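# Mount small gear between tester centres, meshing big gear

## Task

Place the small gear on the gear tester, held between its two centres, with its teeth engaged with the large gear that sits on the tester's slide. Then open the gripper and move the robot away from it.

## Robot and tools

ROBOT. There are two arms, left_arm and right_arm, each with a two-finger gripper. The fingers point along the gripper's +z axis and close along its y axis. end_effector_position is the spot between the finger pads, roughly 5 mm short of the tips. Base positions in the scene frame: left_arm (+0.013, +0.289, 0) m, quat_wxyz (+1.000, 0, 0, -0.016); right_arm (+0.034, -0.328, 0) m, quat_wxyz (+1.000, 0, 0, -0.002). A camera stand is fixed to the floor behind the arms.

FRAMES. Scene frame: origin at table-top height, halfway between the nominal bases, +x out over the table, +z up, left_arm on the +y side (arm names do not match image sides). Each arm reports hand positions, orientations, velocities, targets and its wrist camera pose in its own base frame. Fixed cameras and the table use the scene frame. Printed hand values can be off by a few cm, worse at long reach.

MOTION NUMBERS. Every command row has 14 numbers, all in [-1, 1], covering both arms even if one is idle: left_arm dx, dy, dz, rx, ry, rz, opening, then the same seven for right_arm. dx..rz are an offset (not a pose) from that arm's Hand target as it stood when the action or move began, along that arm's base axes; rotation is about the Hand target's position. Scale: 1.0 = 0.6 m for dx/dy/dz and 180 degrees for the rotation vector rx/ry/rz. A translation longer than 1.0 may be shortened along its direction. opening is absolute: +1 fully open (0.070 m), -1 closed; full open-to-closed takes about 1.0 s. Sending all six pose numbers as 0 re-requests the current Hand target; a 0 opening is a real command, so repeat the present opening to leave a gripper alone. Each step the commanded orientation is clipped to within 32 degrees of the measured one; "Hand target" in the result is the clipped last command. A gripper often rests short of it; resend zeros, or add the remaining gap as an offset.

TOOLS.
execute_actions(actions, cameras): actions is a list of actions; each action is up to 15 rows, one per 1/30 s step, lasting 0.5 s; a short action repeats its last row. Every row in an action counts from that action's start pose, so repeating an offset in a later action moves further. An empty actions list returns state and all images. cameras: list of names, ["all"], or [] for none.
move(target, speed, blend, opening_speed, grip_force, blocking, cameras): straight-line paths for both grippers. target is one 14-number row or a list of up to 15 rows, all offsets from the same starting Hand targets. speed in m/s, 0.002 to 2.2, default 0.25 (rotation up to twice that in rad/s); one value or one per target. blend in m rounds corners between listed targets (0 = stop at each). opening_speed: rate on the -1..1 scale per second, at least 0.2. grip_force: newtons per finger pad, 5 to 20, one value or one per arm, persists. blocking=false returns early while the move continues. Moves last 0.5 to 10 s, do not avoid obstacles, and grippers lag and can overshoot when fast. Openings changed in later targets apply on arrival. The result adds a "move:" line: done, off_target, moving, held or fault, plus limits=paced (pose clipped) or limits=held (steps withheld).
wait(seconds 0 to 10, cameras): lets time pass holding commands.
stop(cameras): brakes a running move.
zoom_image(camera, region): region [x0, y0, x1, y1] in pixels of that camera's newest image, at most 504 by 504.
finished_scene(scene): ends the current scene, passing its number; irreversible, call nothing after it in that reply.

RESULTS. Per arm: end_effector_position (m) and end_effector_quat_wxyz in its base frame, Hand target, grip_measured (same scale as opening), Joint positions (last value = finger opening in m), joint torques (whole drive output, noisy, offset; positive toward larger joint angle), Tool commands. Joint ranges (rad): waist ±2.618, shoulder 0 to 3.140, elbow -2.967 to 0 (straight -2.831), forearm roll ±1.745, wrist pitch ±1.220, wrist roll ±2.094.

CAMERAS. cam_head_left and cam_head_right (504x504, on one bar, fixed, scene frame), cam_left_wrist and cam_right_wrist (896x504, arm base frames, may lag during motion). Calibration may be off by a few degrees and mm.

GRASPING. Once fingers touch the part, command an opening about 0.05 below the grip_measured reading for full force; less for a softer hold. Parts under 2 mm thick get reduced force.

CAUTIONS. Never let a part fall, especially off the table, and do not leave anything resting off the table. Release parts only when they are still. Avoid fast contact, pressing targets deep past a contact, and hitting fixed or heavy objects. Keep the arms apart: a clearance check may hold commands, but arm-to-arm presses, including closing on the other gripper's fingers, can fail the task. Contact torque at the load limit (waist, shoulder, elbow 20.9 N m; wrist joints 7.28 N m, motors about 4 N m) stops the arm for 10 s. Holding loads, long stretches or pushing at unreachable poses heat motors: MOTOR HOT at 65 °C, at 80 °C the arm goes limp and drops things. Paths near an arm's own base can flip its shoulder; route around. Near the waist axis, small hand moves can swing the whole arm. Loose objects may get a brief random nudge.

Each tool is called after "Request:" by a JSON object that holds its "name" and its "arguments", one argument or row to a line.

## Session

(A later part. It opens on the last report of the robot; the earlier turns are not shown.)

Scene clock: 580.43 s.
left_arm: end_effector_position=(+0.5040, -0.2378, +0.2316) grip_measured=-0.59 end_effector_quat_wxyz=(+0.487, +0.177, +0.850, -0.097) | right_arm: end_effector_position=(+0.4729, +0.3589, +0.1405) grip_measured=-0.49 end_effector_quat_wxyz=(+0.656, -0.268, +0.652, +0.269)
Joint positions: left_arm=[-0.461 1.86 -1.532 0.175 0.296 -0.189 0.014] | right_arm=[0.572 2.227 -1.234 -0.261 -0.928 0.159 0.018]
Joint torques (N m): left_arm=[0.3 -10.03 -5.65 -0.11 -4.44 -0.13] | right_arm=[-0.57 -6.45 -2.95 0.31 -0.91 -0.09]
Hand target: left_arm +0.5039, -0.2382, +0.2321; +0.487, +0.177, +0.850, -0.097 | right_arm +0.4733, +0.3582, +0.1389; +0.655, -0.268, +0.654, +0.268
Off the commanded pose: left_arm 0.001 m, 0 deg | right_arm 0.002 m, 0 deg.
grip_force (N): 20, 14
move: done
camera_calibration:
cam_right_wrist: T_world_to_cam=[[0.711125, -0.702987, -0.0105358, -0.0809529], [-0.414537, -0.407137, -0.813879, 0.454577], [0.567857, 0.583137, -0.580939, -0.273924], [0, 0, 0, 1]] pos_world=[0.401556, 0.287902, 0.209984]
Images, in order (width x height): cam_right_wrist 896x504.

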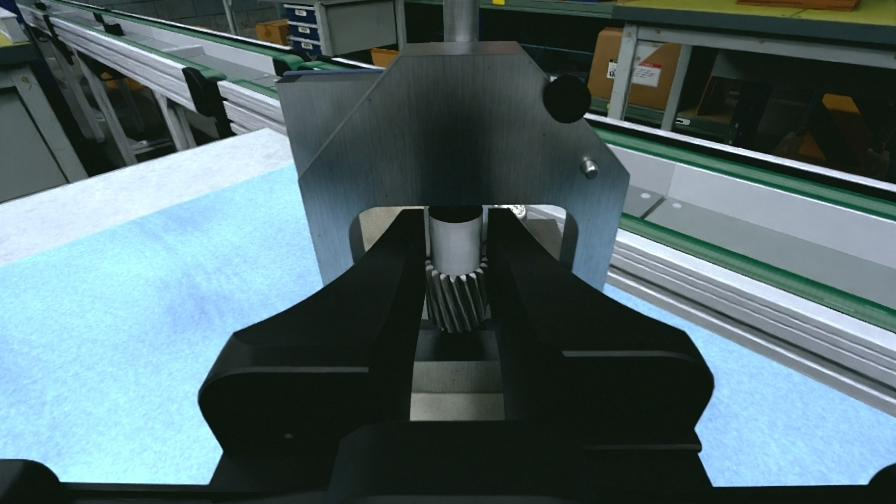

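Request:
{"name": "wait", "arguments": {
  "seconds": 0.1,
  "cameras": ["cam_right_wrist"]
}}

Request:
{"name": "zoom_image", "arguments": {
  "camera": "cam_right_wrist",
  "region": [340, 80, 600, 340]
}}

Scene clock: 605.10 s.
left_arm: end_effector_position=(+0.5040, -0.2378, +0.2316) grip_measured=-0.59 end_effector_quat_wxyz=(+0.487, +0.177, +0.850, -0.097) | right_arm: end_effector_position=(+0.4733, +0.3585, +0.1398) grip_measured=-0.49 end_effector_quat_wxyz=(+0.655, -0.268, +0.653, +0.269)
Joint positions: left_arm=[-0.461 1.86 -1.532 0.175 0.296 -0.189 0.014] | right_arm=[0.571 2.228 -1.234 -0.261 -0.927 0.159 0.018]
Joint torques (N m): left_arm=[0.33 -9.97 -5.82 0.03 -4.43 -0.12] | right_arm=[-0.01 -2.81 -0.62 0.05 1.64 -0.01]
Hand target: left_arm +0.5039, -0.2382, +0.2321; +0.487, +0.177, +0.850, -0.097 | right_arm +0.4733, +0.3582, +0.1389; +0.655, -0.268, +0.654, +0.268
Tool commands: left_gripper/opening=-1.0 right_gripper/opening=-1.0
Off the commanded pose: left_arm 0.001 m, 0 deg | right_arm 0.001 m, 0 deg.
grip_force (N): 20, 14
wait: 0.10 s; at rest from the start
camera_calibration:
cam_right_wrist: T_world_to_cam=[[0.710417, -0.703699, -0.0107154, -0.0808575], [-0.416027, -0.407621, -0.812876, 0.4547], [0.567652, 0.581939, -0.582339, -0.273663], [0, 0, 0, 1]] pos_world=[0.401955, 0.287701, 0.209384]
Images, in order (width x height): cam_right_wrist 896x504.

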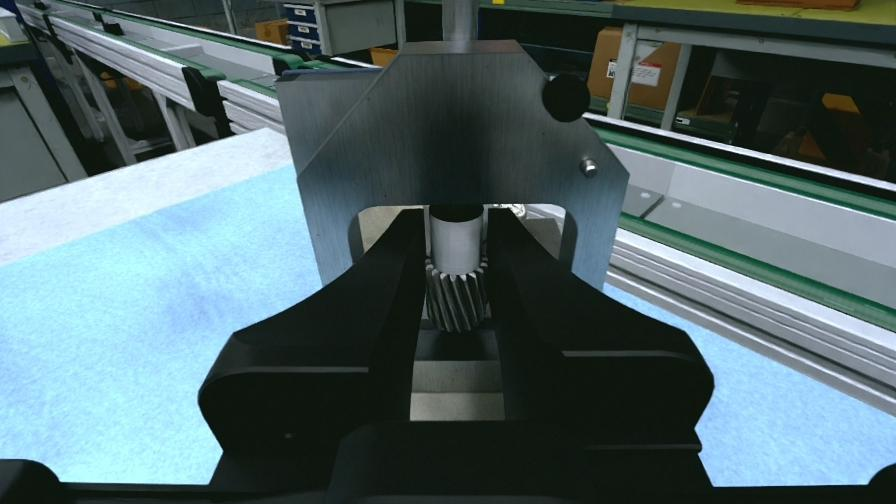

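Scaled by 1.938 from the camera's 896x504 image, which has a finer 1280x720 frame.

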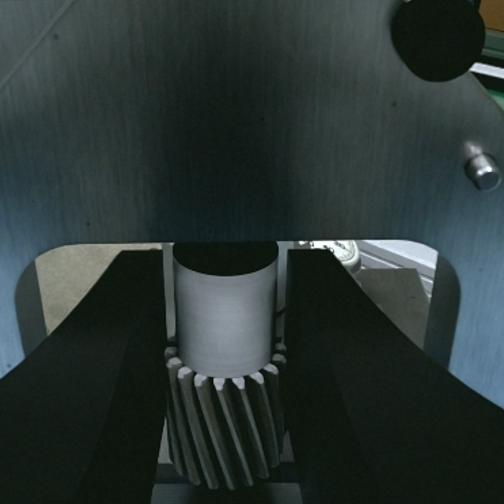

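Request:
{"name": "move", "arguments": {
  "target": [0,0,-0.0217,0,0,0,-1,0,0,0,0,0,0,-1],
  "speed": 0.02,
  "cameras": ["cam_right_wrist"]
}}

Request:
{"name": "zoom_image", "arguments": {
  "camera": "cam_right_wrist",
  "region": [390, 160, 530, 300]
}}

Scene clock: 610.13 s.
left_arm: end_effector_position=(+0.5044, -0.2383, +0.2246) grip_measured=-0.59 end_effector_quat_wxyz=(+0.493, +0.176, +0.846, -0.099) | right_arm: end_effector_position=(+0.4732, +0.3584, +0.1386) grip_measured=-0.49 end_effector_quat_wxyz=(+0.654, -0.268, +0.654, +0.269)
Joint positions: left_arm=[-0.461 1.863 -1.496 0.208 0.244 -0.223 0.014] | right_arm=[0.571 2.229 -1.233 -0.261 -0.926 0.159 0.018]
Joint torques (N m): left_arm=[0.21 -2.32 -2.57 -0.08 -1.75 -0.08] | right_arm=[0.17 -3.91 -1.21 0.07 0.84 0.04]
Hand target: left_arm +0.5039, -0.2382, +0.2191; +0.487, +0.177, +0.850, -0.097 | right_arm +0.4733, +0.3582, +0.1389; +0.655, -0.268, +0.654, +0.268
Off the commanded pose: left_arm 0.006 m, 1 deg | right_arm 0.000 m, 0 deg.
grip_force (N): 20, 14
move: off_target (left_arm)
camera_calibration:
cam_right_wrist: T_world_to_cam=[[0.710301, -0.70381, -0.0111558, -0.0806955], [-0.417922, -0.408918, -0.81125, 0.454846], [0.566404, 0.580894, -0.584593, -0.272856], [0, 0, 0, 1]] pos_world=[0.401955, 0.287701, 0.208584]
Images, in order (width x height): cam_right_wrist 896x504.

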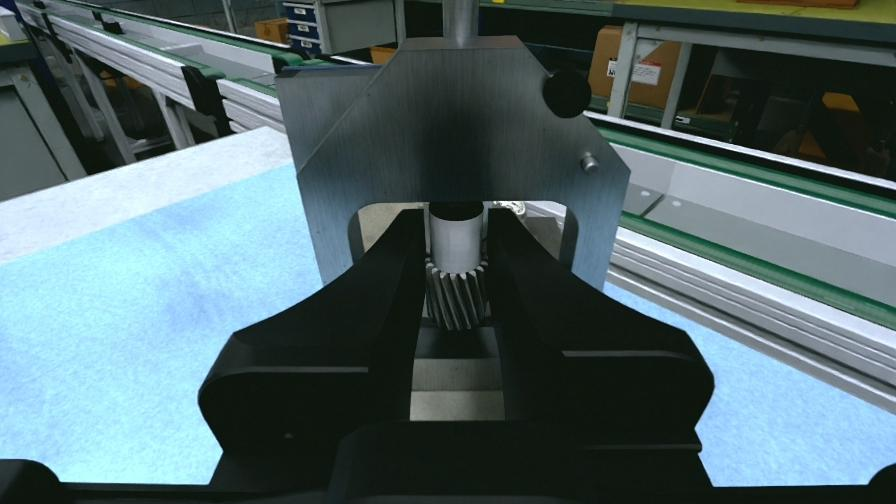

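Scaled by 3.600 from the camera's 896x504 image, which has a finer 1280x720 frame.

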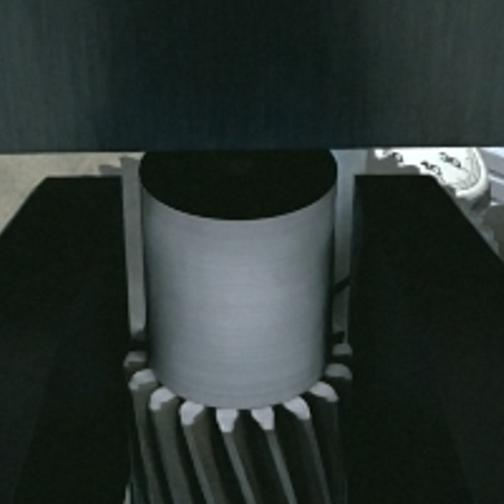

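Request:
{"name": "zoom_image", "arguments": {
  "camera": "cam_right_wrist",
  "region": [425, 194, 489, 226]
}}

Scaled by 7.875 from the camera's 896x504 image, which has a finer 1280x720 frame.

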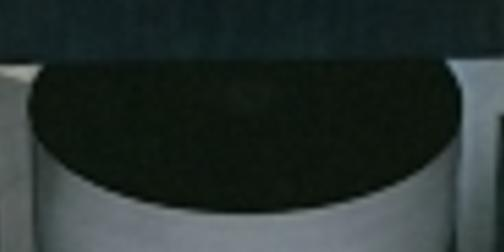

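Request:
{"name": "move", "arguments": {
  "target": [0,0,0.0217,0,0,0,-1,0,0,0,0,0,0,-1],
  "speed": 0.03,
  "cameras": ["cam_right_wrist"]
}}

Request:
{"name": "zoom_image", "arguments": {
  "camera": "cam_right_wrist",
  "region": [425, 196, 489, 228]
}}

Scene clock: 624.60 s.
left_arm: end_effector_position=(+0.5034, -0.2373, +0.2242) grip_measured=-0.60 end_effector_quat_wxyz=(+0.479, +0.178, +0.854, -0.095) | right_arm: end_effector_position=(+0.4732, +0.3584, +0.1386) grip_measured=-0.49 end_effector_quat_wxyz=(+0.654, -0.268, +0.654, +0.269)
Joint positions: left_arm=[-0.461 1.868 -1.527 0.174 0.302 -0.189 0.014] | right_arm=[0.571 2.229 -1.233 -0.261 -0.926 0.159 0.018]
Joint torques (N m): left_arm=[-0.38 -6.52 -1.44 -0.23 1.4 0.12] | right_arm=[-1.55 -6.61 -3.85 0.59 -0.76 0.16]
Hand target: left_arm +0.5039, -0.2382, +0.2321; +0.487, +0.177, +0.850, -0.097 | right_arm +0.4733, +0.3582, +0.1389; +0.655, -0.268, +0.654, +0.268
Off the commanded pose: left_arm 0.008 m, 1 deg | right_arm 0.000 m, 0 deg.
grip_force (N): 20, 14
move: off_target (left_arm)
camera_calibration:
cam_right_wrist: T_world_to_cam=[[0.710301, -0.70381, -0.0111558, -0.0806955], [-0.417922, -0.408918, -0.81125, 0.454846], [0.566404, 0.580894, -0.584593, -0.272856], [0, 0, 0, 1]] pos_world=[0.401955, 0.287701, 0.208584]
Images, in order (width x height): cam_right_wrist 896x504.

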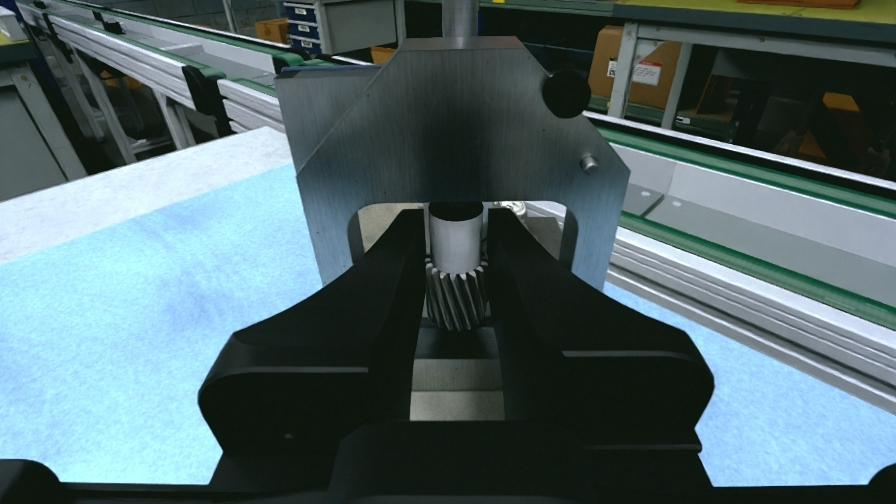

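Scaled by 7.875 from the camera's 896x504 image, which has a finer 1280x720 frame.

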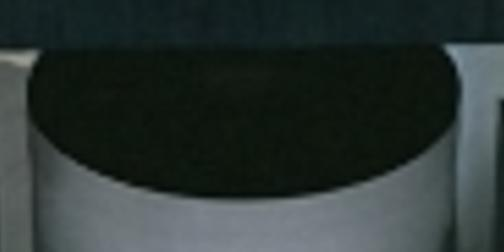

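Request:
{"name": "move", "arguments": {
  "target": [0,0,0,0,0,0,-1,0,0,0,0,0,0,-1],
  "speed": 0.03,
  "cameras": ["cam_right_wrist","cam_left_wrist"]
}}

Scene clock: 630.03 s.
left_arm: end_effector_position=(+0.5039, -0.2378, +0.2320) grip_measured=-0.60 end_effector_quat_wxyz=(+0.487, +0.177, +0.850, -0.097) | right_arm: end_effector_position=(+0.4733, +0.3582, +0.1387) grip_measured=-0.49 end_effector_quat_wxyz=(+0.654, -0.268, +0.654, +0.268)
Joint positions: left_arm=[-0.461 1.86 -1.533 0.174 0.297 -0.189 0.014] | right_arm=[0.571 2.229 -1.233 -0.26 -0.926 0.159 0.018]
Joint torques (N m): left_arm=[0.32 -9.95 -6.15 -0.12 -3.51 -0.12] | right_arm=[0.77 -6.96 -2.59 0.15 -0.75 -0.04]
Hand target: left_arm +0.5039, -0.2382, +0.2321; +0.487, +0.177, +0.850, -0.097 | right_arm +0.4733, +0.3582, +0.1389; +0.655, -0.268, +0.654, +0.268
Off the commanded pose: left_arm 0.000 m, 0 deg | right_arm 0.000 m, 0 deg.
grip_force (N): 20, 14
move: done
camera_calibration:
cam_left_wrist: T_world_to_cam=[[-0.430348, -0.90264, -0.00639002, 0.00139541], [-0.821489, 0.394573, -0.411665, 0.601017], [0.374107, -0.17191, -0.911313, 0.108252], [0, 0, 0, 1]] pos_world=[0.453832, -0.217276, 0.346078]
cam_right_wrist: T_world_to_cam=[[0.709691, -0.704415, -0.011757, -0.0804333], [-0.418555, -0.408149, -0.811311, 0.454893], [0.566702, 0.580701, -0.584496, -0.272938], [0, 0, 0, 1]] pos_world=[0.402155, 0.287501, 0.208583]
Images, in order (width x height): cam_left_wrist 896x504, cam_right_wrist 896x504.

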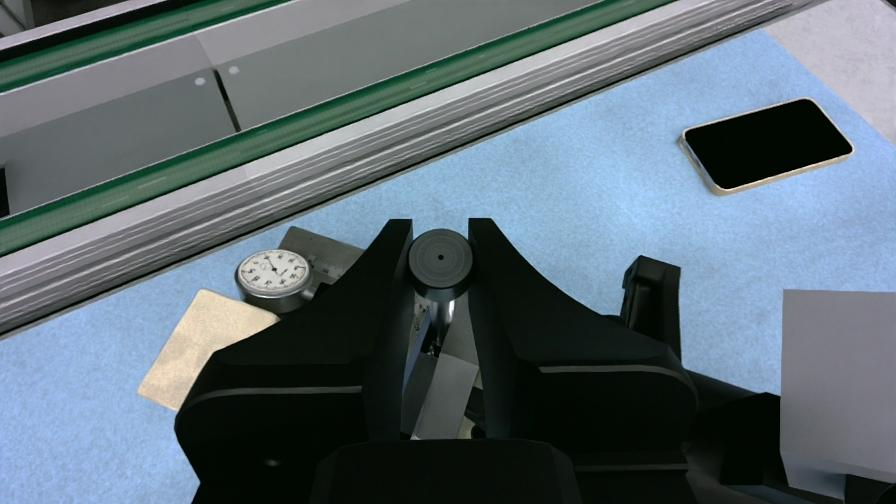

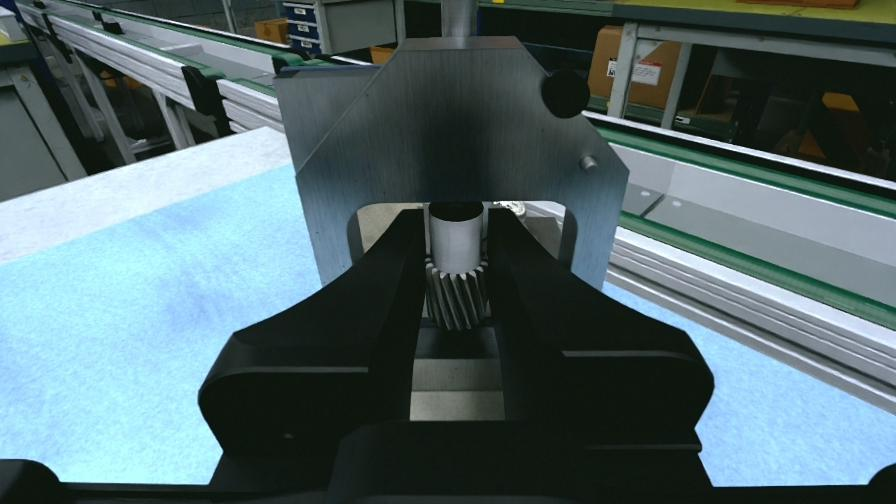

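Request:
{"name": "zoom_image", "arguments": {
  "camera": "cam_right_wrist",
  "region": [425, 196, 489, 228]
}}

Scaled by 7.875 from the camera's 896x504 image, which has a finer 1280x720 frame.

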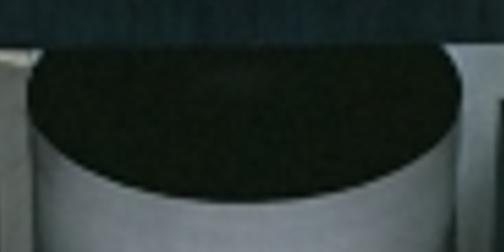

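Request:
{"name": "move", "arguments": {
  "target": [
    [0,0,0,0,0,0,-1,0,0,0.006,0,0,0,-1],
    [0,0,0,0,0,0,-1,0.007,0.0055,0.006,0,0,0,-1]
  ],
  "speed": 0.03,
  "cameras": ["cam_right_wrist"]
}}

Request:
{"name": "zoom_image", "arguments": {
  "camera": "cam_right_wrist",
  "region": [390, 180, 530, 350]
}}

Scene clock: 658.47 s.
left_arm: end_effector_position=(+0.5039, -0.2378, +0.2320) grip_measured=-0.60 end_effector_quat_wxyz=(+0.487, +0.177, +0.850, -0.097) | right_arm: end_effector_position=(+0.4780, +0.3610, +0.1440) grip_measured=-0.49 end_effector_quat_wxyz=(+0.656, -0.268, +0.653, +0.268)
Joint positions: left_arm=[-0.461 1.86 -1.533 0.174 0.297 -0.189 0.014] | right_arm=[0.571 2.231 -1.263 -0.264 -0.903 0.166 0.018]
Joint torques (N m): left_arm=[0.39 -9.5 -5.9 -0.14 -3.47 0.13] | right_arm=[1.13 -6.1 -3.29 0.12 -0.78 0.12]
Hand target: left_arm +0.5039, -0.2382, +0.2321; +0.487, +0.177, +0.850, -0.097 | right_arm +0.4775, +0.3615, +0.1425; +0.655, -0.268, +0.654, +0.268
Off the commanded pose: left_arm 0.000 m, 0 deg | right_arm 0.002 m, 0 deg.
grip_force (N): 20, 14
move: done
camera_calibration:
cam_right_wrist: T_world_to_cam=[[0.709133, -0.705004, -0.0100141, -0.0814285], [-0.415606, -0.406482, -0.813661, 0.460712], [0.569564, 0.581156, -0.581253, -0.276065], [0, 0, 0, 1]] pos_world=[0.406454, 0.2903, 0.213584]
Images, in order (width x height): cam_right_wrist 896x504.

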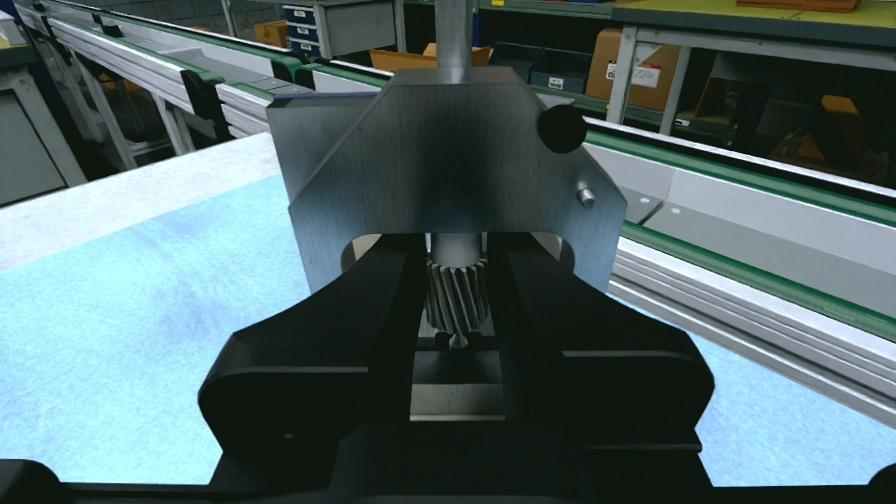

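Scaled by 2.965 from the camera's 896x504 image, which has a finer 1280x720 frame.

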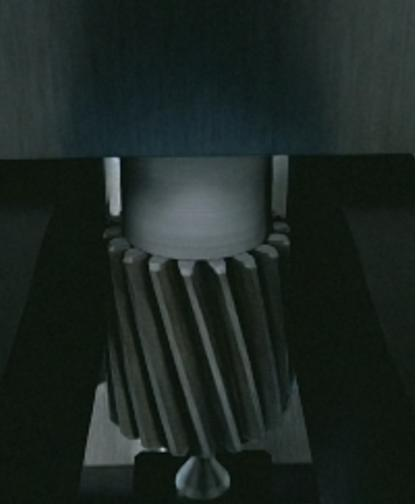

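Request:
{"name": "move", "arguments": {
  "target": [0,0,0,0,0,0,-1,0,0,-0.0083,0,0,0,-1],
  "speed": 0.02,
  "cameras": ["cam_right_wrist"]
}}

Request:
{"name": "zoom_image", "arguments": {
  "camera": "cam_right_wrist",
  "region": [390, 180, 530, 350]
}}

Scene clock: 671.80 s.
left_arm: end_effector_position=(+0.5039, -0.2378, +0.2320) grip_measured=-0.60 end_effector_quat_wxyz=(+0.487, +0.177, +0.850, -0.097) | right_arm: end_effector_position=(+0.4778, +0.3616, +0.1400) grip_measured=-0.49 end_effector_quat_wxyz=(+0.657, -0.267, +0.652, +0.269)
Joint positions: left_arm=[-0.461 1.86 -1.533 0.174 0.297 -0.189 0.014] | right_arm=[0.572 2.243 -1.263 -0.261 -0.918 0.162 0.018]
Joint torques (N m): left_arm=[0.29 -9.64 -5.23 -0.14 -3.42 0.19] | right_arm=[-0.12 -4.22 -1.62 0.11 0.71 -0.04]
Hand target: left_arm +0.5039, -0.2382, +0.2321; +0.487, +0.177, +0.850, -0.097 | right_arm +0.4775, +0.3615, +0.1375; +0.655, -0.268, +0.654, +0.268
Off the commanded pose: left_arm 0.000 m, 0 deg | right_arm 0.002 m, 0 deg.
grip_force (N): 20, 14
move: done
camera_calibration:
cam_right_wrist: T_world_to_cam=[[0.709959, -0.704165, -0.0104631, -0.0816047], [-0.41364, -0.404927, -0.815436, 0.456292], [0.569965, 0.583254, -0.578753, -0.279979], [0, 0, 0, 1]] pos_world=[0.406255, 0.290601, 0.209184]
Images, in order (width x height): cam_right_wrist 896x504.

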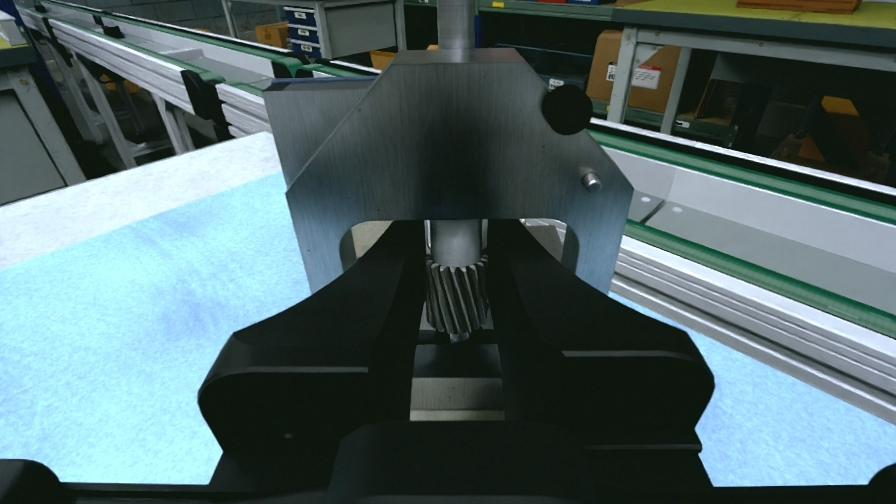

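Scaled by 2.965 from the camera's 896x504 image, which has a finer 1280x720 frame.

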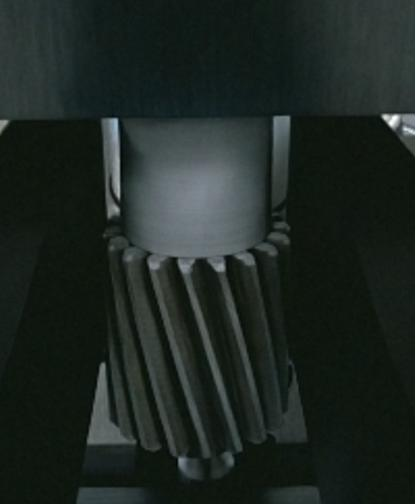

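Request:
{"name": "move", "arguments": {
  "target": [0,0,0,0,0,0,-1,0,0,-0.0083,0,0,0,-1],
  "speed": 0.03,
  "cameras": ["cam_right_wrist"]
}}

Request:
{"name": "zoom_image", "arguments": {
  "camera": "cam_right_wrist",
  "region": [390, 180, 530, 350]
}}

Scene clock: 680.00 s.
left_arm: end_effector_position=(+0.5039, -0.2378, +0.2320) grip_measured=-0.60 end_effector_quat_wxyz=(+0.487, +0.177, +0.850, -0.097) | right_arm: end_effector_position=(+0.4777, +0.3617, +0.1351) grip_measured=-0.49 end_effector_quat_wxyz=(+0.657, -0.268, +0.652, +0.269)
Joint positions: left_arm=[-0.461 1.86 -1.533 0.174 0.297 -0.189 0.014] | right_arm=[0.572 2.256 -1.262 -0.259 -0.931 0.158 0.018]
Joint torques (N m): left_arm=[0.37 -9.65 -4.97 -0.11 -3.38 0.18] | right_arm=[1.13 -2.56 -0.63 -0.01 1.72 -0.05]
Hand target: left_arm +0.5039, -0.2382, +0.2321; +0.487, +0.177, +0.850, -0.097 | right_arm +0.4775, +0.3615, +0.1326; +0.655, -0.268, +0.654, +0.268
Off the commanded pose: left_arm 0.000 m, 0 deg | right_arm 0.003 m, 0 deg.
grip_force (N): 20, 14
move: done
camera_calibration:
cam_right_wrist: T_world_to_cam=[[0.710353, -0.703773, -0.0101618, -0.0818501], [-0.413238, -0.405327, -0.815441, 0.45225], [0.569766, 0.58345, -0.578751, -0.282793], [0, 0, 0, 1]] pos_world=[0.406155, 0.290701, 0.204284]
Images, in order (width x height): cam_right_wrist 896x504.

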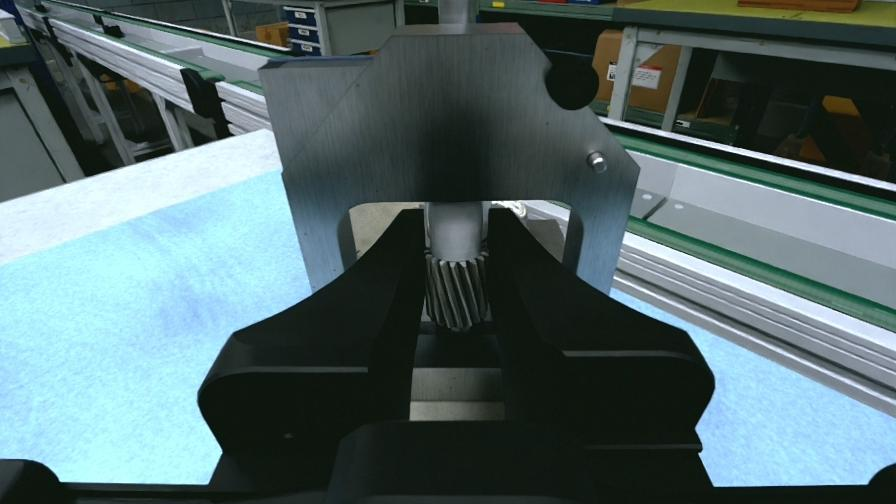

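Scaled by 2.965 from the camera's 896x504 image, which has a finer 1280x720 frame.

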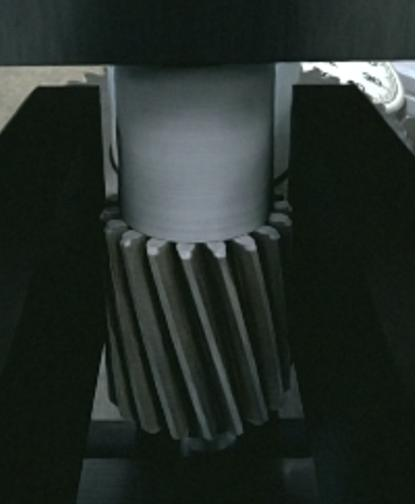

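Request:
{"name": "move", "arguments": {
  "target": [0,0,-0.02,0,0,0,-1,0,0,0,0,0,0,-1],
  "speed": 0.03,
  "cameras": ["cam_right_wrist"]
}}

Request:
{"name": "zoom_image", "arguments": {
  "camera": "cam_right_wrist",
  "region": [390, 180, 530, 350]
}}

Scene clock: 693.53 s.
left_arm: end_effector_position=(+0.5044, -0.2382, +0.2249) grip_measured=-0.60 end_effector_quat_wxyz=(+0.492, +0.176, +0.847, -0.099) | right_arm: end_effector_position=(+0.4775, +0.3614, +0.1327) grip_measured=-0.49 end_effector_quat_wxyz=(+0.655, -0.268, +0.654, +0.268)
Joint positions: left_arm=[-0.461 1.863 -1.499 0.205 0.248 -0.22 0.014] | right_arm=[0.572 2.257 -1.26 -0.259 -0.928 0.158 0.018]
Joint torques (N m): left_arm=[0.2 -4.33 -2.59 -0.09 -1.38 -0.09] | right_arm=[-0.58 -2.43 -0.27 0.1 1.88 0.17]
Hand target: left_arm +0.5039, -0.2382, +0.2201; +0.487, +0.177, +0.850, -0.097 | right_arm +0.4775, +0.3615, +0.1326; +0.655, -0.268, +0.654, +0.268
Off the commanded pose: left_arm 0.005 m, 1 deg | right_arm 0.000 m, 0 deg.
grip_force (N): 20, 14
move: off_target (left_arm)
camera_calibration:
cam_right_wrist: T_world_to_cam=[[0.710008, -0.704107, -0.0110223, -0.0815285], [-0.417462, -0.408252, -0.811823, 0.452739], [0.56711, 0.581002, -0.5838, -0.281194], [0, 0, 0, 1]] pos_world=[0.406355, 0.290801, 0.202484]
Images, in order (width x height): cam_right_wrist 896x504.

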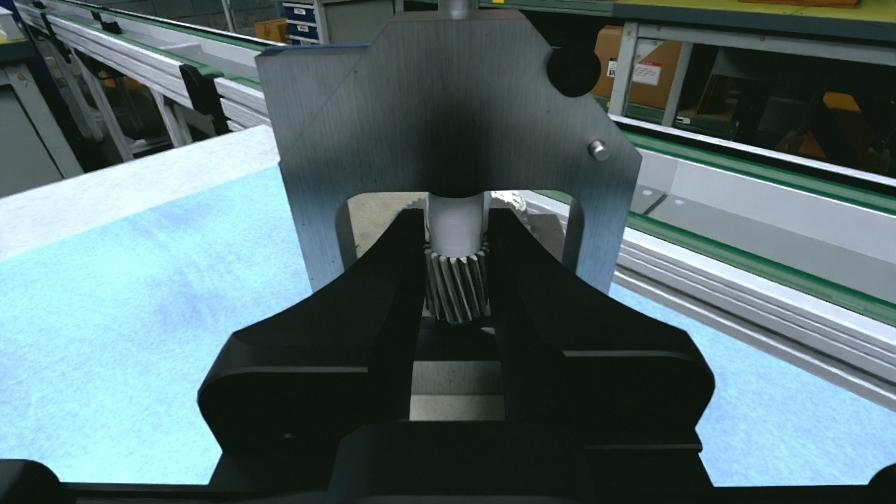

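Scaled by 2.965 from the camera's 896x504 image, which has a finer 1280x720 frame.

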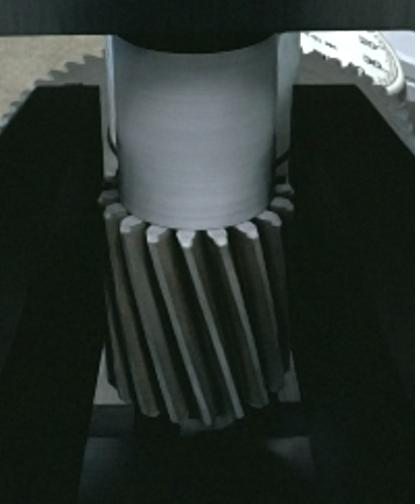

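Request:
{"name": "wait", "arguments": {
  "seconds": 0,
  "cameras": ["cam_head_left","cam_head_right"]
}}

Request:
{"name": "zoom_image", "arguments": {
  "camera": "cam_head_left",
  "region": [200, 170, 280, 250]
}}

Scene clock: 708.73 s.
left_arm: end_effector_position=(+0.5039, -0.2379, +0.2223) grip_measured=-0.60 end_effector_quat_wxyz=(+0.489, +0.177, +0.848, -0.098) | right_arm: end_effector_position=(+0.4775, +0.3614, +0.1327) grip_measured=-0.49 end_effector_quat_wxyz=(+0.655, -0.268, +0.654, +0.268)
Joint positions: left_arm=[-0.461 1.864 -1.496 0.205 0.251 -0.22 0.014] | right_arm=[0.572 2.257 -1.26 -0.259 -0.928 0.158 0.018]
Joint torques (N m): left_arm=[-0.54 3.09 4.05 -0.51 4.96 0.18] | right_arm=[0.83 -2.73 -0.6 0.12 1.49 0.17]
Hand target: left_arm +0.5039, -0.2382, +0.2201; +0.487, +0.177, +0.850, -0.097 | right_arm +0.4775, +0.3615, +0.1326; +0.655, -0.268, +0.654, +0.268
Tool commands: left_gripper/opening=-1.0 right_gripper/opening=-1.0
Off the commanded pose: left_arm 0.002 m, 0 deg | right_arm 0.000 m, 0 deg.
grip_force (N): 20, 14
Images, in order (width x height): cam_head_left 504x504, cam_head_right 504x504.

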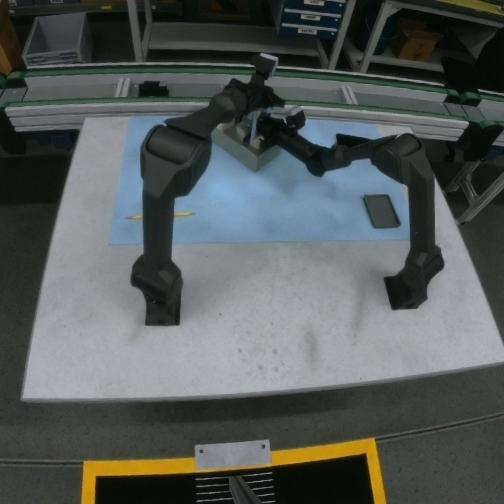

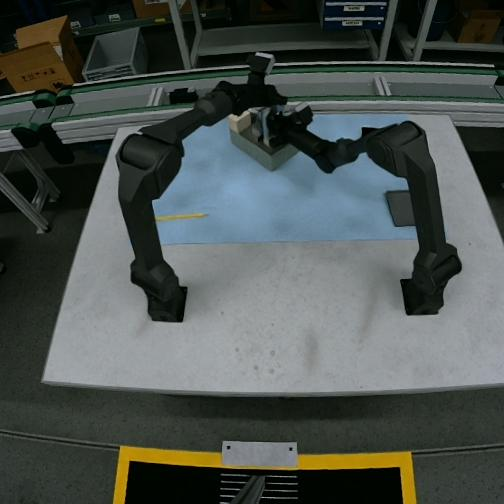

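Scaled by 6.300 from the camera's 504x504 image, which has a finer 720x720 frame.

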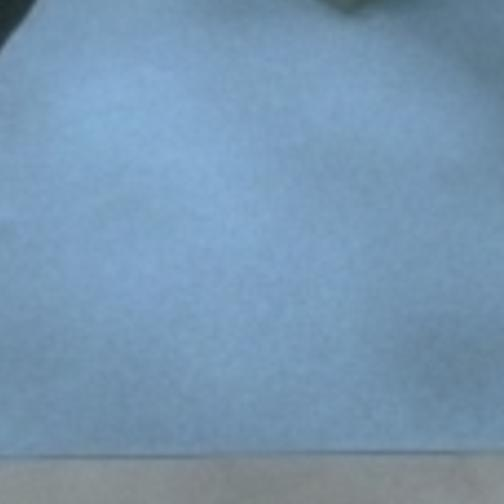

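Request:
{"name": "wait", "arguments": {
  "seconds": 2,
  "cameras": ["cam_right_wrist"]
}}

Request:
{"name": "zoom_image", "arguments": {
  "camera": "cam_right_wrist",
  "region": [390, 180, 530, 350]
}}

Scene clock: 713.97 s.
left_arm: end_effector_position=(+0.5039, -0.2379, +0.2223) grip_measured=-0.60 end_effector_quat_wxyz=(+0.489, +0.177, +0.848, -0.098) | right_arm: end_effector_position=(+0.4775, +0.3614, +0.1327) grip_measured=-0.49 end_effector_quat_wxyz=(+0.655, -0.268, +0.654, +0.268)
Joint positions: left_arm=[-0.461 1.864 -1.496 0.205 0.251 -0.22 0.014] | right_arm=[0.572 2.257 -1.26 -0.259 -0.928 0.158 0.018]
Joint torques (N m): left_arm=[-0.62 3.08 4.05 -0.53 4.96 0.19] | right_arm=[0.85 -2.97 -0.91 0.08 1.48 0.15]
Hand target: left_arm +0.5039, -0.2382, +0.2201; +0.487, +0.177, +0.850, -0.097 | right_arm +0.4775, +0.3615, +0.1326; +0.655, -0.268, +0.654, +0.268
Tool commands: left_gripper/opening=-1.0 right_gripper/opening=-1.0
Off the commanded pose: left_arm 0.002 m, 0 deg | right_arm 0.000 m, 0 deg.
grip_force (N): 20, 14
wait: 2.00 s; at rest from the start
camera_calibration:
cam_right_wrist: T_world_to_cam=[[0.710008, -0.704107, -0.0110223, -0.0815285], [-0.417462, -0.408252, -0.811823, 0.452739], [0.56711, 0.581002, -0.5838, -0.281194], [0, 0, 0, 1]] pos_world=[0.406355, 0.290801, 0.202484]
Images, in order (width x height): cam_right_wrist 896x504.

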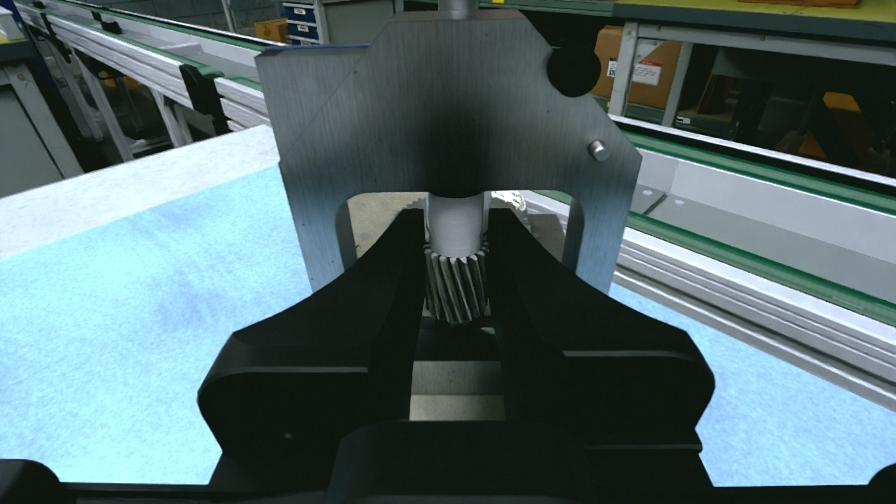

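Scaled by 2.965 from the camera's 896x504 image, which has a finer 1280x720 frame.

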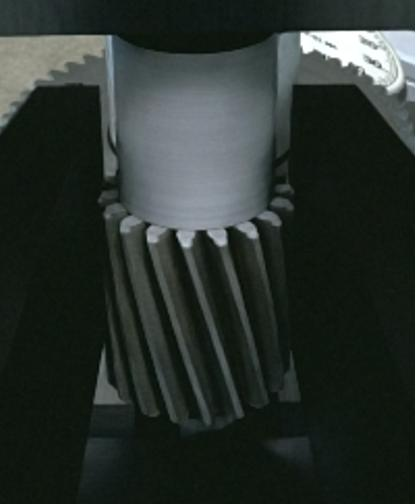

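Request:
{"name": "move", "arguments": {
  "target": [0,0,0,0,0,0,-1,-0.0024,-0.0023,0,0,0,0,-1],
  "speed": 0.02,
  "grip_force": [20,6],
  "cameras": ["cam_right_wrist"]
}}

Request:
{"name": "zoom_image", "arguments": {
  "camera": "cam_right_wrist",
  "region": [390, 180, 530, 350]
}}

Request:
{"name": "move", "arguments": {
  "target": [0,0,0,0,0,0,-1,-0.0024,-0.0023,0,0,0,0,-1],
  "speed": 0.02,
  "cameras": ["cam_right_wrist"]
}}

Request:
{"name": "zoom_image", "arguments": {
  "camera": "cam_right_wrist",
  "region": [390, 180, 530, 350]
}}

Scene clock: 725.23 s.
left_arm: end_effector_position=(+0.5039, -0.2379, +0.2223) grip_measured=-0.60 end_effector_quat_wxyz=(+0.489, +0.177, +0.848, -0.098) | right_arm: end_effector_position=(+0.4755, +0.3602, +0.1285) grip_measured=-0.48 end_effector_quat_wxyz=(+0.651, -0.269, +0.657, +0.268)
Joint positions: left_arm=[-0.461 1.864 -1.496 0.205 0.251 -0.22 0.014] | right_arm=[0.572 2.257 -1.247 -0.259 -0.929 0.157 0.018]
Joint torques (N m): left_arm=[-0.52 3.19 3.94 -0.46 4.97 0.19] | right_arm=[0.08 -9.09 -3.37 0.02 -2.43 -0.05]
Hand target: left_arm +0.5039, -0.2382, +0.2201; +0.487, +0.177, +0.850, -0.097 | right_arm +0.4760, +0.3602, +0.1326; +0.655, -0.268, +0.654, +0.268
Off the commanded pose: left_arm 0.002 m, 0 deg | right_arm 0.004 m, 1 deg.
grip_force (N): 20, 6
move: off_target (right_arm)
camera_calibration:
cam_right_wrist: T_world_to_cam=[[0.710061, -0.704025, -0.0127009, -0.080842], [-0.424291, -0.413394, -0.805657, 0.452254], [0.561952, 0.577454, -0.592247, -0.27683], [0, 0, 0, 1]] pos_world=[0.404855, 0.289901, 0.199383]
Images, in order (width x height): cam_right_wrist 896x504.

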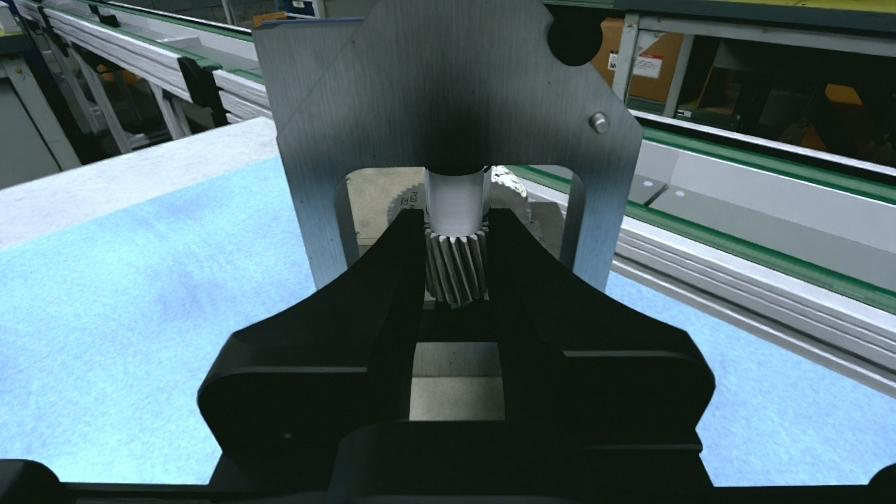

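Scaled by 2.965 from the camera's 896x504 image, which has a finer 1280x720 frame.

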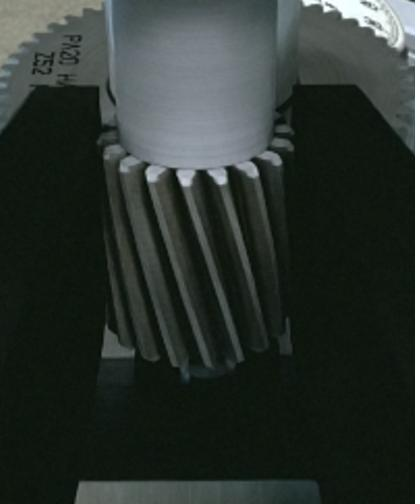

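Scene clock: 725.93 s.
left_arm: end_effector_position=(+0.5039, -0.2379, +0.2223) grip_measured=-0.60 end_effector_quat_wxyz=(+0.489, +0.177, +0.848, -0.098) | right_arm: end_effector_position=(+0.4744, +0.3592, +0.1325) grip_measured=-0.48 end_effector_quat_wxyz=(+0.655, -0.269, +0.654, +0.269)
Joint positions: left_arm=[-0.461 1.864 -1.496 0.205 0.251 -0.22 0.014] | right_arm=[0.571 2.249 -1.24 -0.259 -0.939 0.155 0.018]
Joint torques (N m): left_arm=[-0.57 3.13 3.83 -0.44 4.95 0.19] | right_arm=[-0.09 -9.36 -3.87 0.15 -2.67 -0.06]
Hand target: left_arm +0.5039, -0.2382, +0.2201; +0.487, +0.177, +0.850, -0.097 | right_arm +0.4746, +0.3588, +0.1326; +0.655, -0.268, +0.654, +0.268
Off the commanded pose: left_arm 0.002 m, 0 deg | right_arm 0.001 m, 0 deg.
grip_force (N): 20, 6
move: done
camera_calibration:
cam_right_wrist: T_world_to_cam=[[0.710609, -0.703506, -0.0106745, -0.0813635], [-0.417118, -0.409015, -0.811615, 0.450423], [0.56661, 0.581194, -0.584095, -0.277895], [0, 0, 0, 1]] pos_world=[0.403155, 0.288501, 0.202384]
Images, in order (width x height): cam_right_wrist 896x504.

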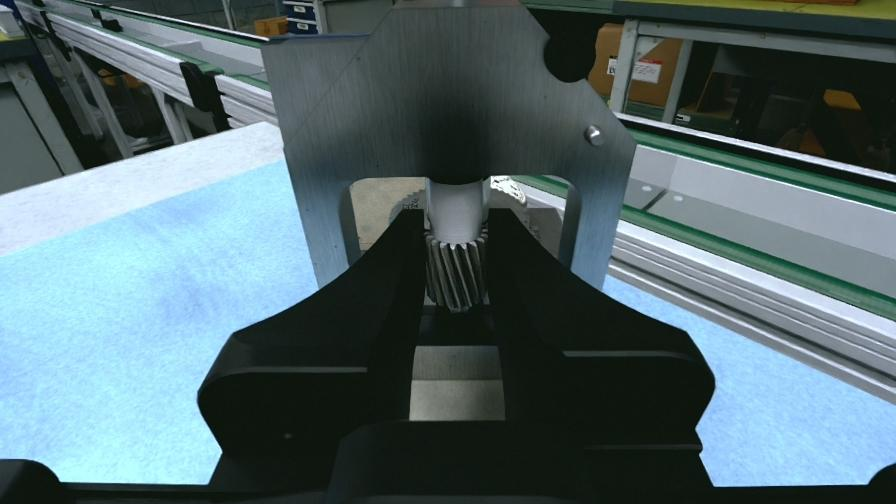

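Scaled by 2.965 from the camera's 896x504 image, which has a finer 1280x720 frame.

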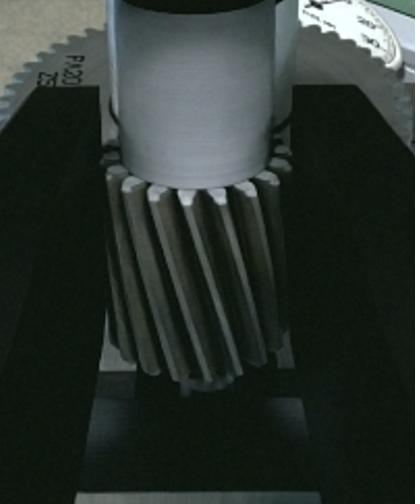

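Request:
{"name": "move", "arguments": {
  "target": [0,0,0,0,0,0,-1,-0.006,-0.0058,0,0,0,0,-1],
  "speed": 0.02,
  "grip_force": [20,5],
  "cameras": ["cam_right_wrist"]
}}

Request:
{"name": "zoom_image", "arguments": {
  "camera": "cam_right_wrist",
  "region": [390, 160, 530, 330]
}}

Scene clock: 744.50 s.
left_arm: end_effector_position=(+0.5039, -0.2379, +0.2223) grip_measured=-0.60 end_effector_quat_wxyz=(+0.489, +0.177, +0.848, -0.098) | right_arm: end_effector_position=(+0.4709, +0.3557, +0.1336) grip_measured=-0.49 end_effector_quat_wxyz=(+0.656, -0.268, +0.653, +0.269)
Joint positions: left_arm=[-0.461 1.864 -1.496 0.205 0.251 -0.22 0.014] | right_arm=[0.568 2.236 -1.214 -0.259 -0.955 0.152 0.018]
Joint torques (N m): left_arm=[-0.42 3.12 2.9 -0.3 4.95 0.18] | right_arm=[-0.48 -7.01 -2.35 0.04 -1.09 -0.06]
Hand target: left_arm +0.5039, -0.2382, +0.2201; +0.487, +0.177, +0.850, -0.097 | right_arm +0.4710, +0.3553, +0.1326; +0.655, -0.268, +0.654, +0.268
Off the commanded pose: left_arm 0.002 m, 0 deg | right_arm 0.001 m, 0 deg.
grip_force (N): 20, 5
move: done
camera_calibration:
cam_right_wrist: T_world_to_cam=[[0.710373, -0.703746, -0.0105722, -0.0812575], [-0.415414, -0.407105, -0.813447, 0.447204], [0.568156, 0.582243, -0.581543, -0.274673], [0, 0, 0, 1]] pos_world=[0.399555, 0.284801, 0.203184]
Images, in order (width x height): cam_right_wrist 896x504.

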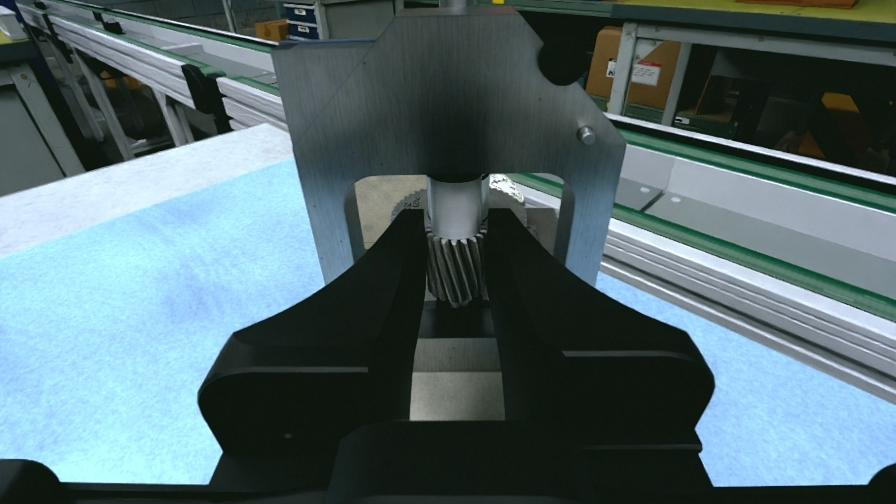

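Scaled by 2.965 from the camera's 896x504 image, which has a finer 1280x720 frame.

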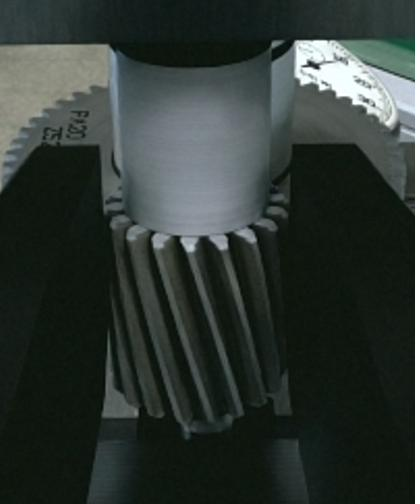

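Request:
{"name": "move", "arguments": {
  "target": [0,0,0,0,0,0,-1,0,0,0,0,0,0,-0.42],
  "opening_speed": 0.3,
  "cameras": ["cam_right_wrist"]
}}

Request:
{"name": "zoom_image", "arguments": {
  "camera": "cam_right_wrist",
  "region": [390, 160, 530, 330]
}}

Scene clock: 755.63 s.
left_arm: end_effector_position=(+0.5039, -0.2379, +0.2223) grip_measured=-0.60 end_effector_quat_wxyz=(+0.489, +0.177, +0.848, -0.098) | right_arm: end_effector_position=(+0.4708, +0.3555, +0.1315) grip_measured=-0.42 end_effector_quat_wxyz=(+0.654, -0.268, +0.655, +0.268)
Joint positions: left_arm=[-0.461 1.864 -1.496 0.205 0.251 -0.22 0.014] | right_arm=[0.568 2.238 -1.214 -0.259 -0.952 0.152 0.02]
Joint torques (N m): left_arm=[-0.22 3.15 3.05 -0.28 4.94 0.1] | right_arm=[0.73 -7.31 -2.95 0.17 -1.41 -0.07]
Hand target: left_arm +0.5039, -0.2382, +0.2201; +0.487, +0.177, +0.850, -0.097 | right_arm +0.4710, +0.3553, +0.1326; +0.655, -0.268, +0.654, +0.268
Off the commanded pose: left_arm 0.002 m, 0 deg | right_arm 0.001 m, 0 deg.
grip_force (N): 20, 5
move: done
camera_calibration:
cam_right_wrist: T_world_to_cam=[[0.71005, -0.704061, -0.0112699, -0.080987], [-0.419036, -0.40963, -0.810316, 0.447562], [0.565895, 0.580088, -0.585885, -0.273382], [0, 0, 0, 1]] pos_world=[0.399755, 0.284901, 0.201584]
Images, in order (width x height): cam_right_wrist 896x504.

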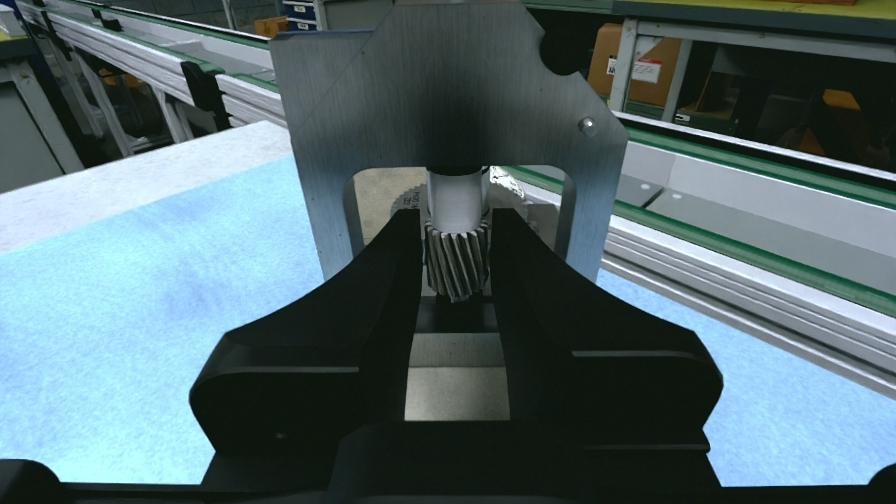

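Scaled by 2.965 from the camera's 896x504 image, which has a finer 1280x720 frame.

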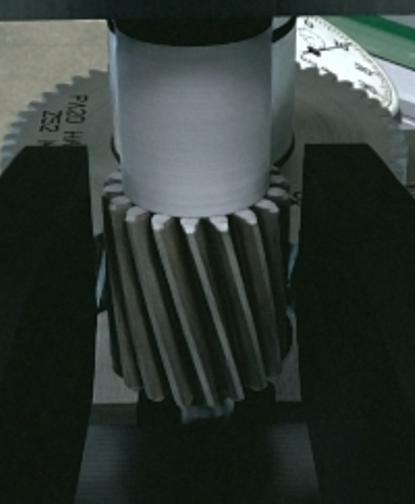

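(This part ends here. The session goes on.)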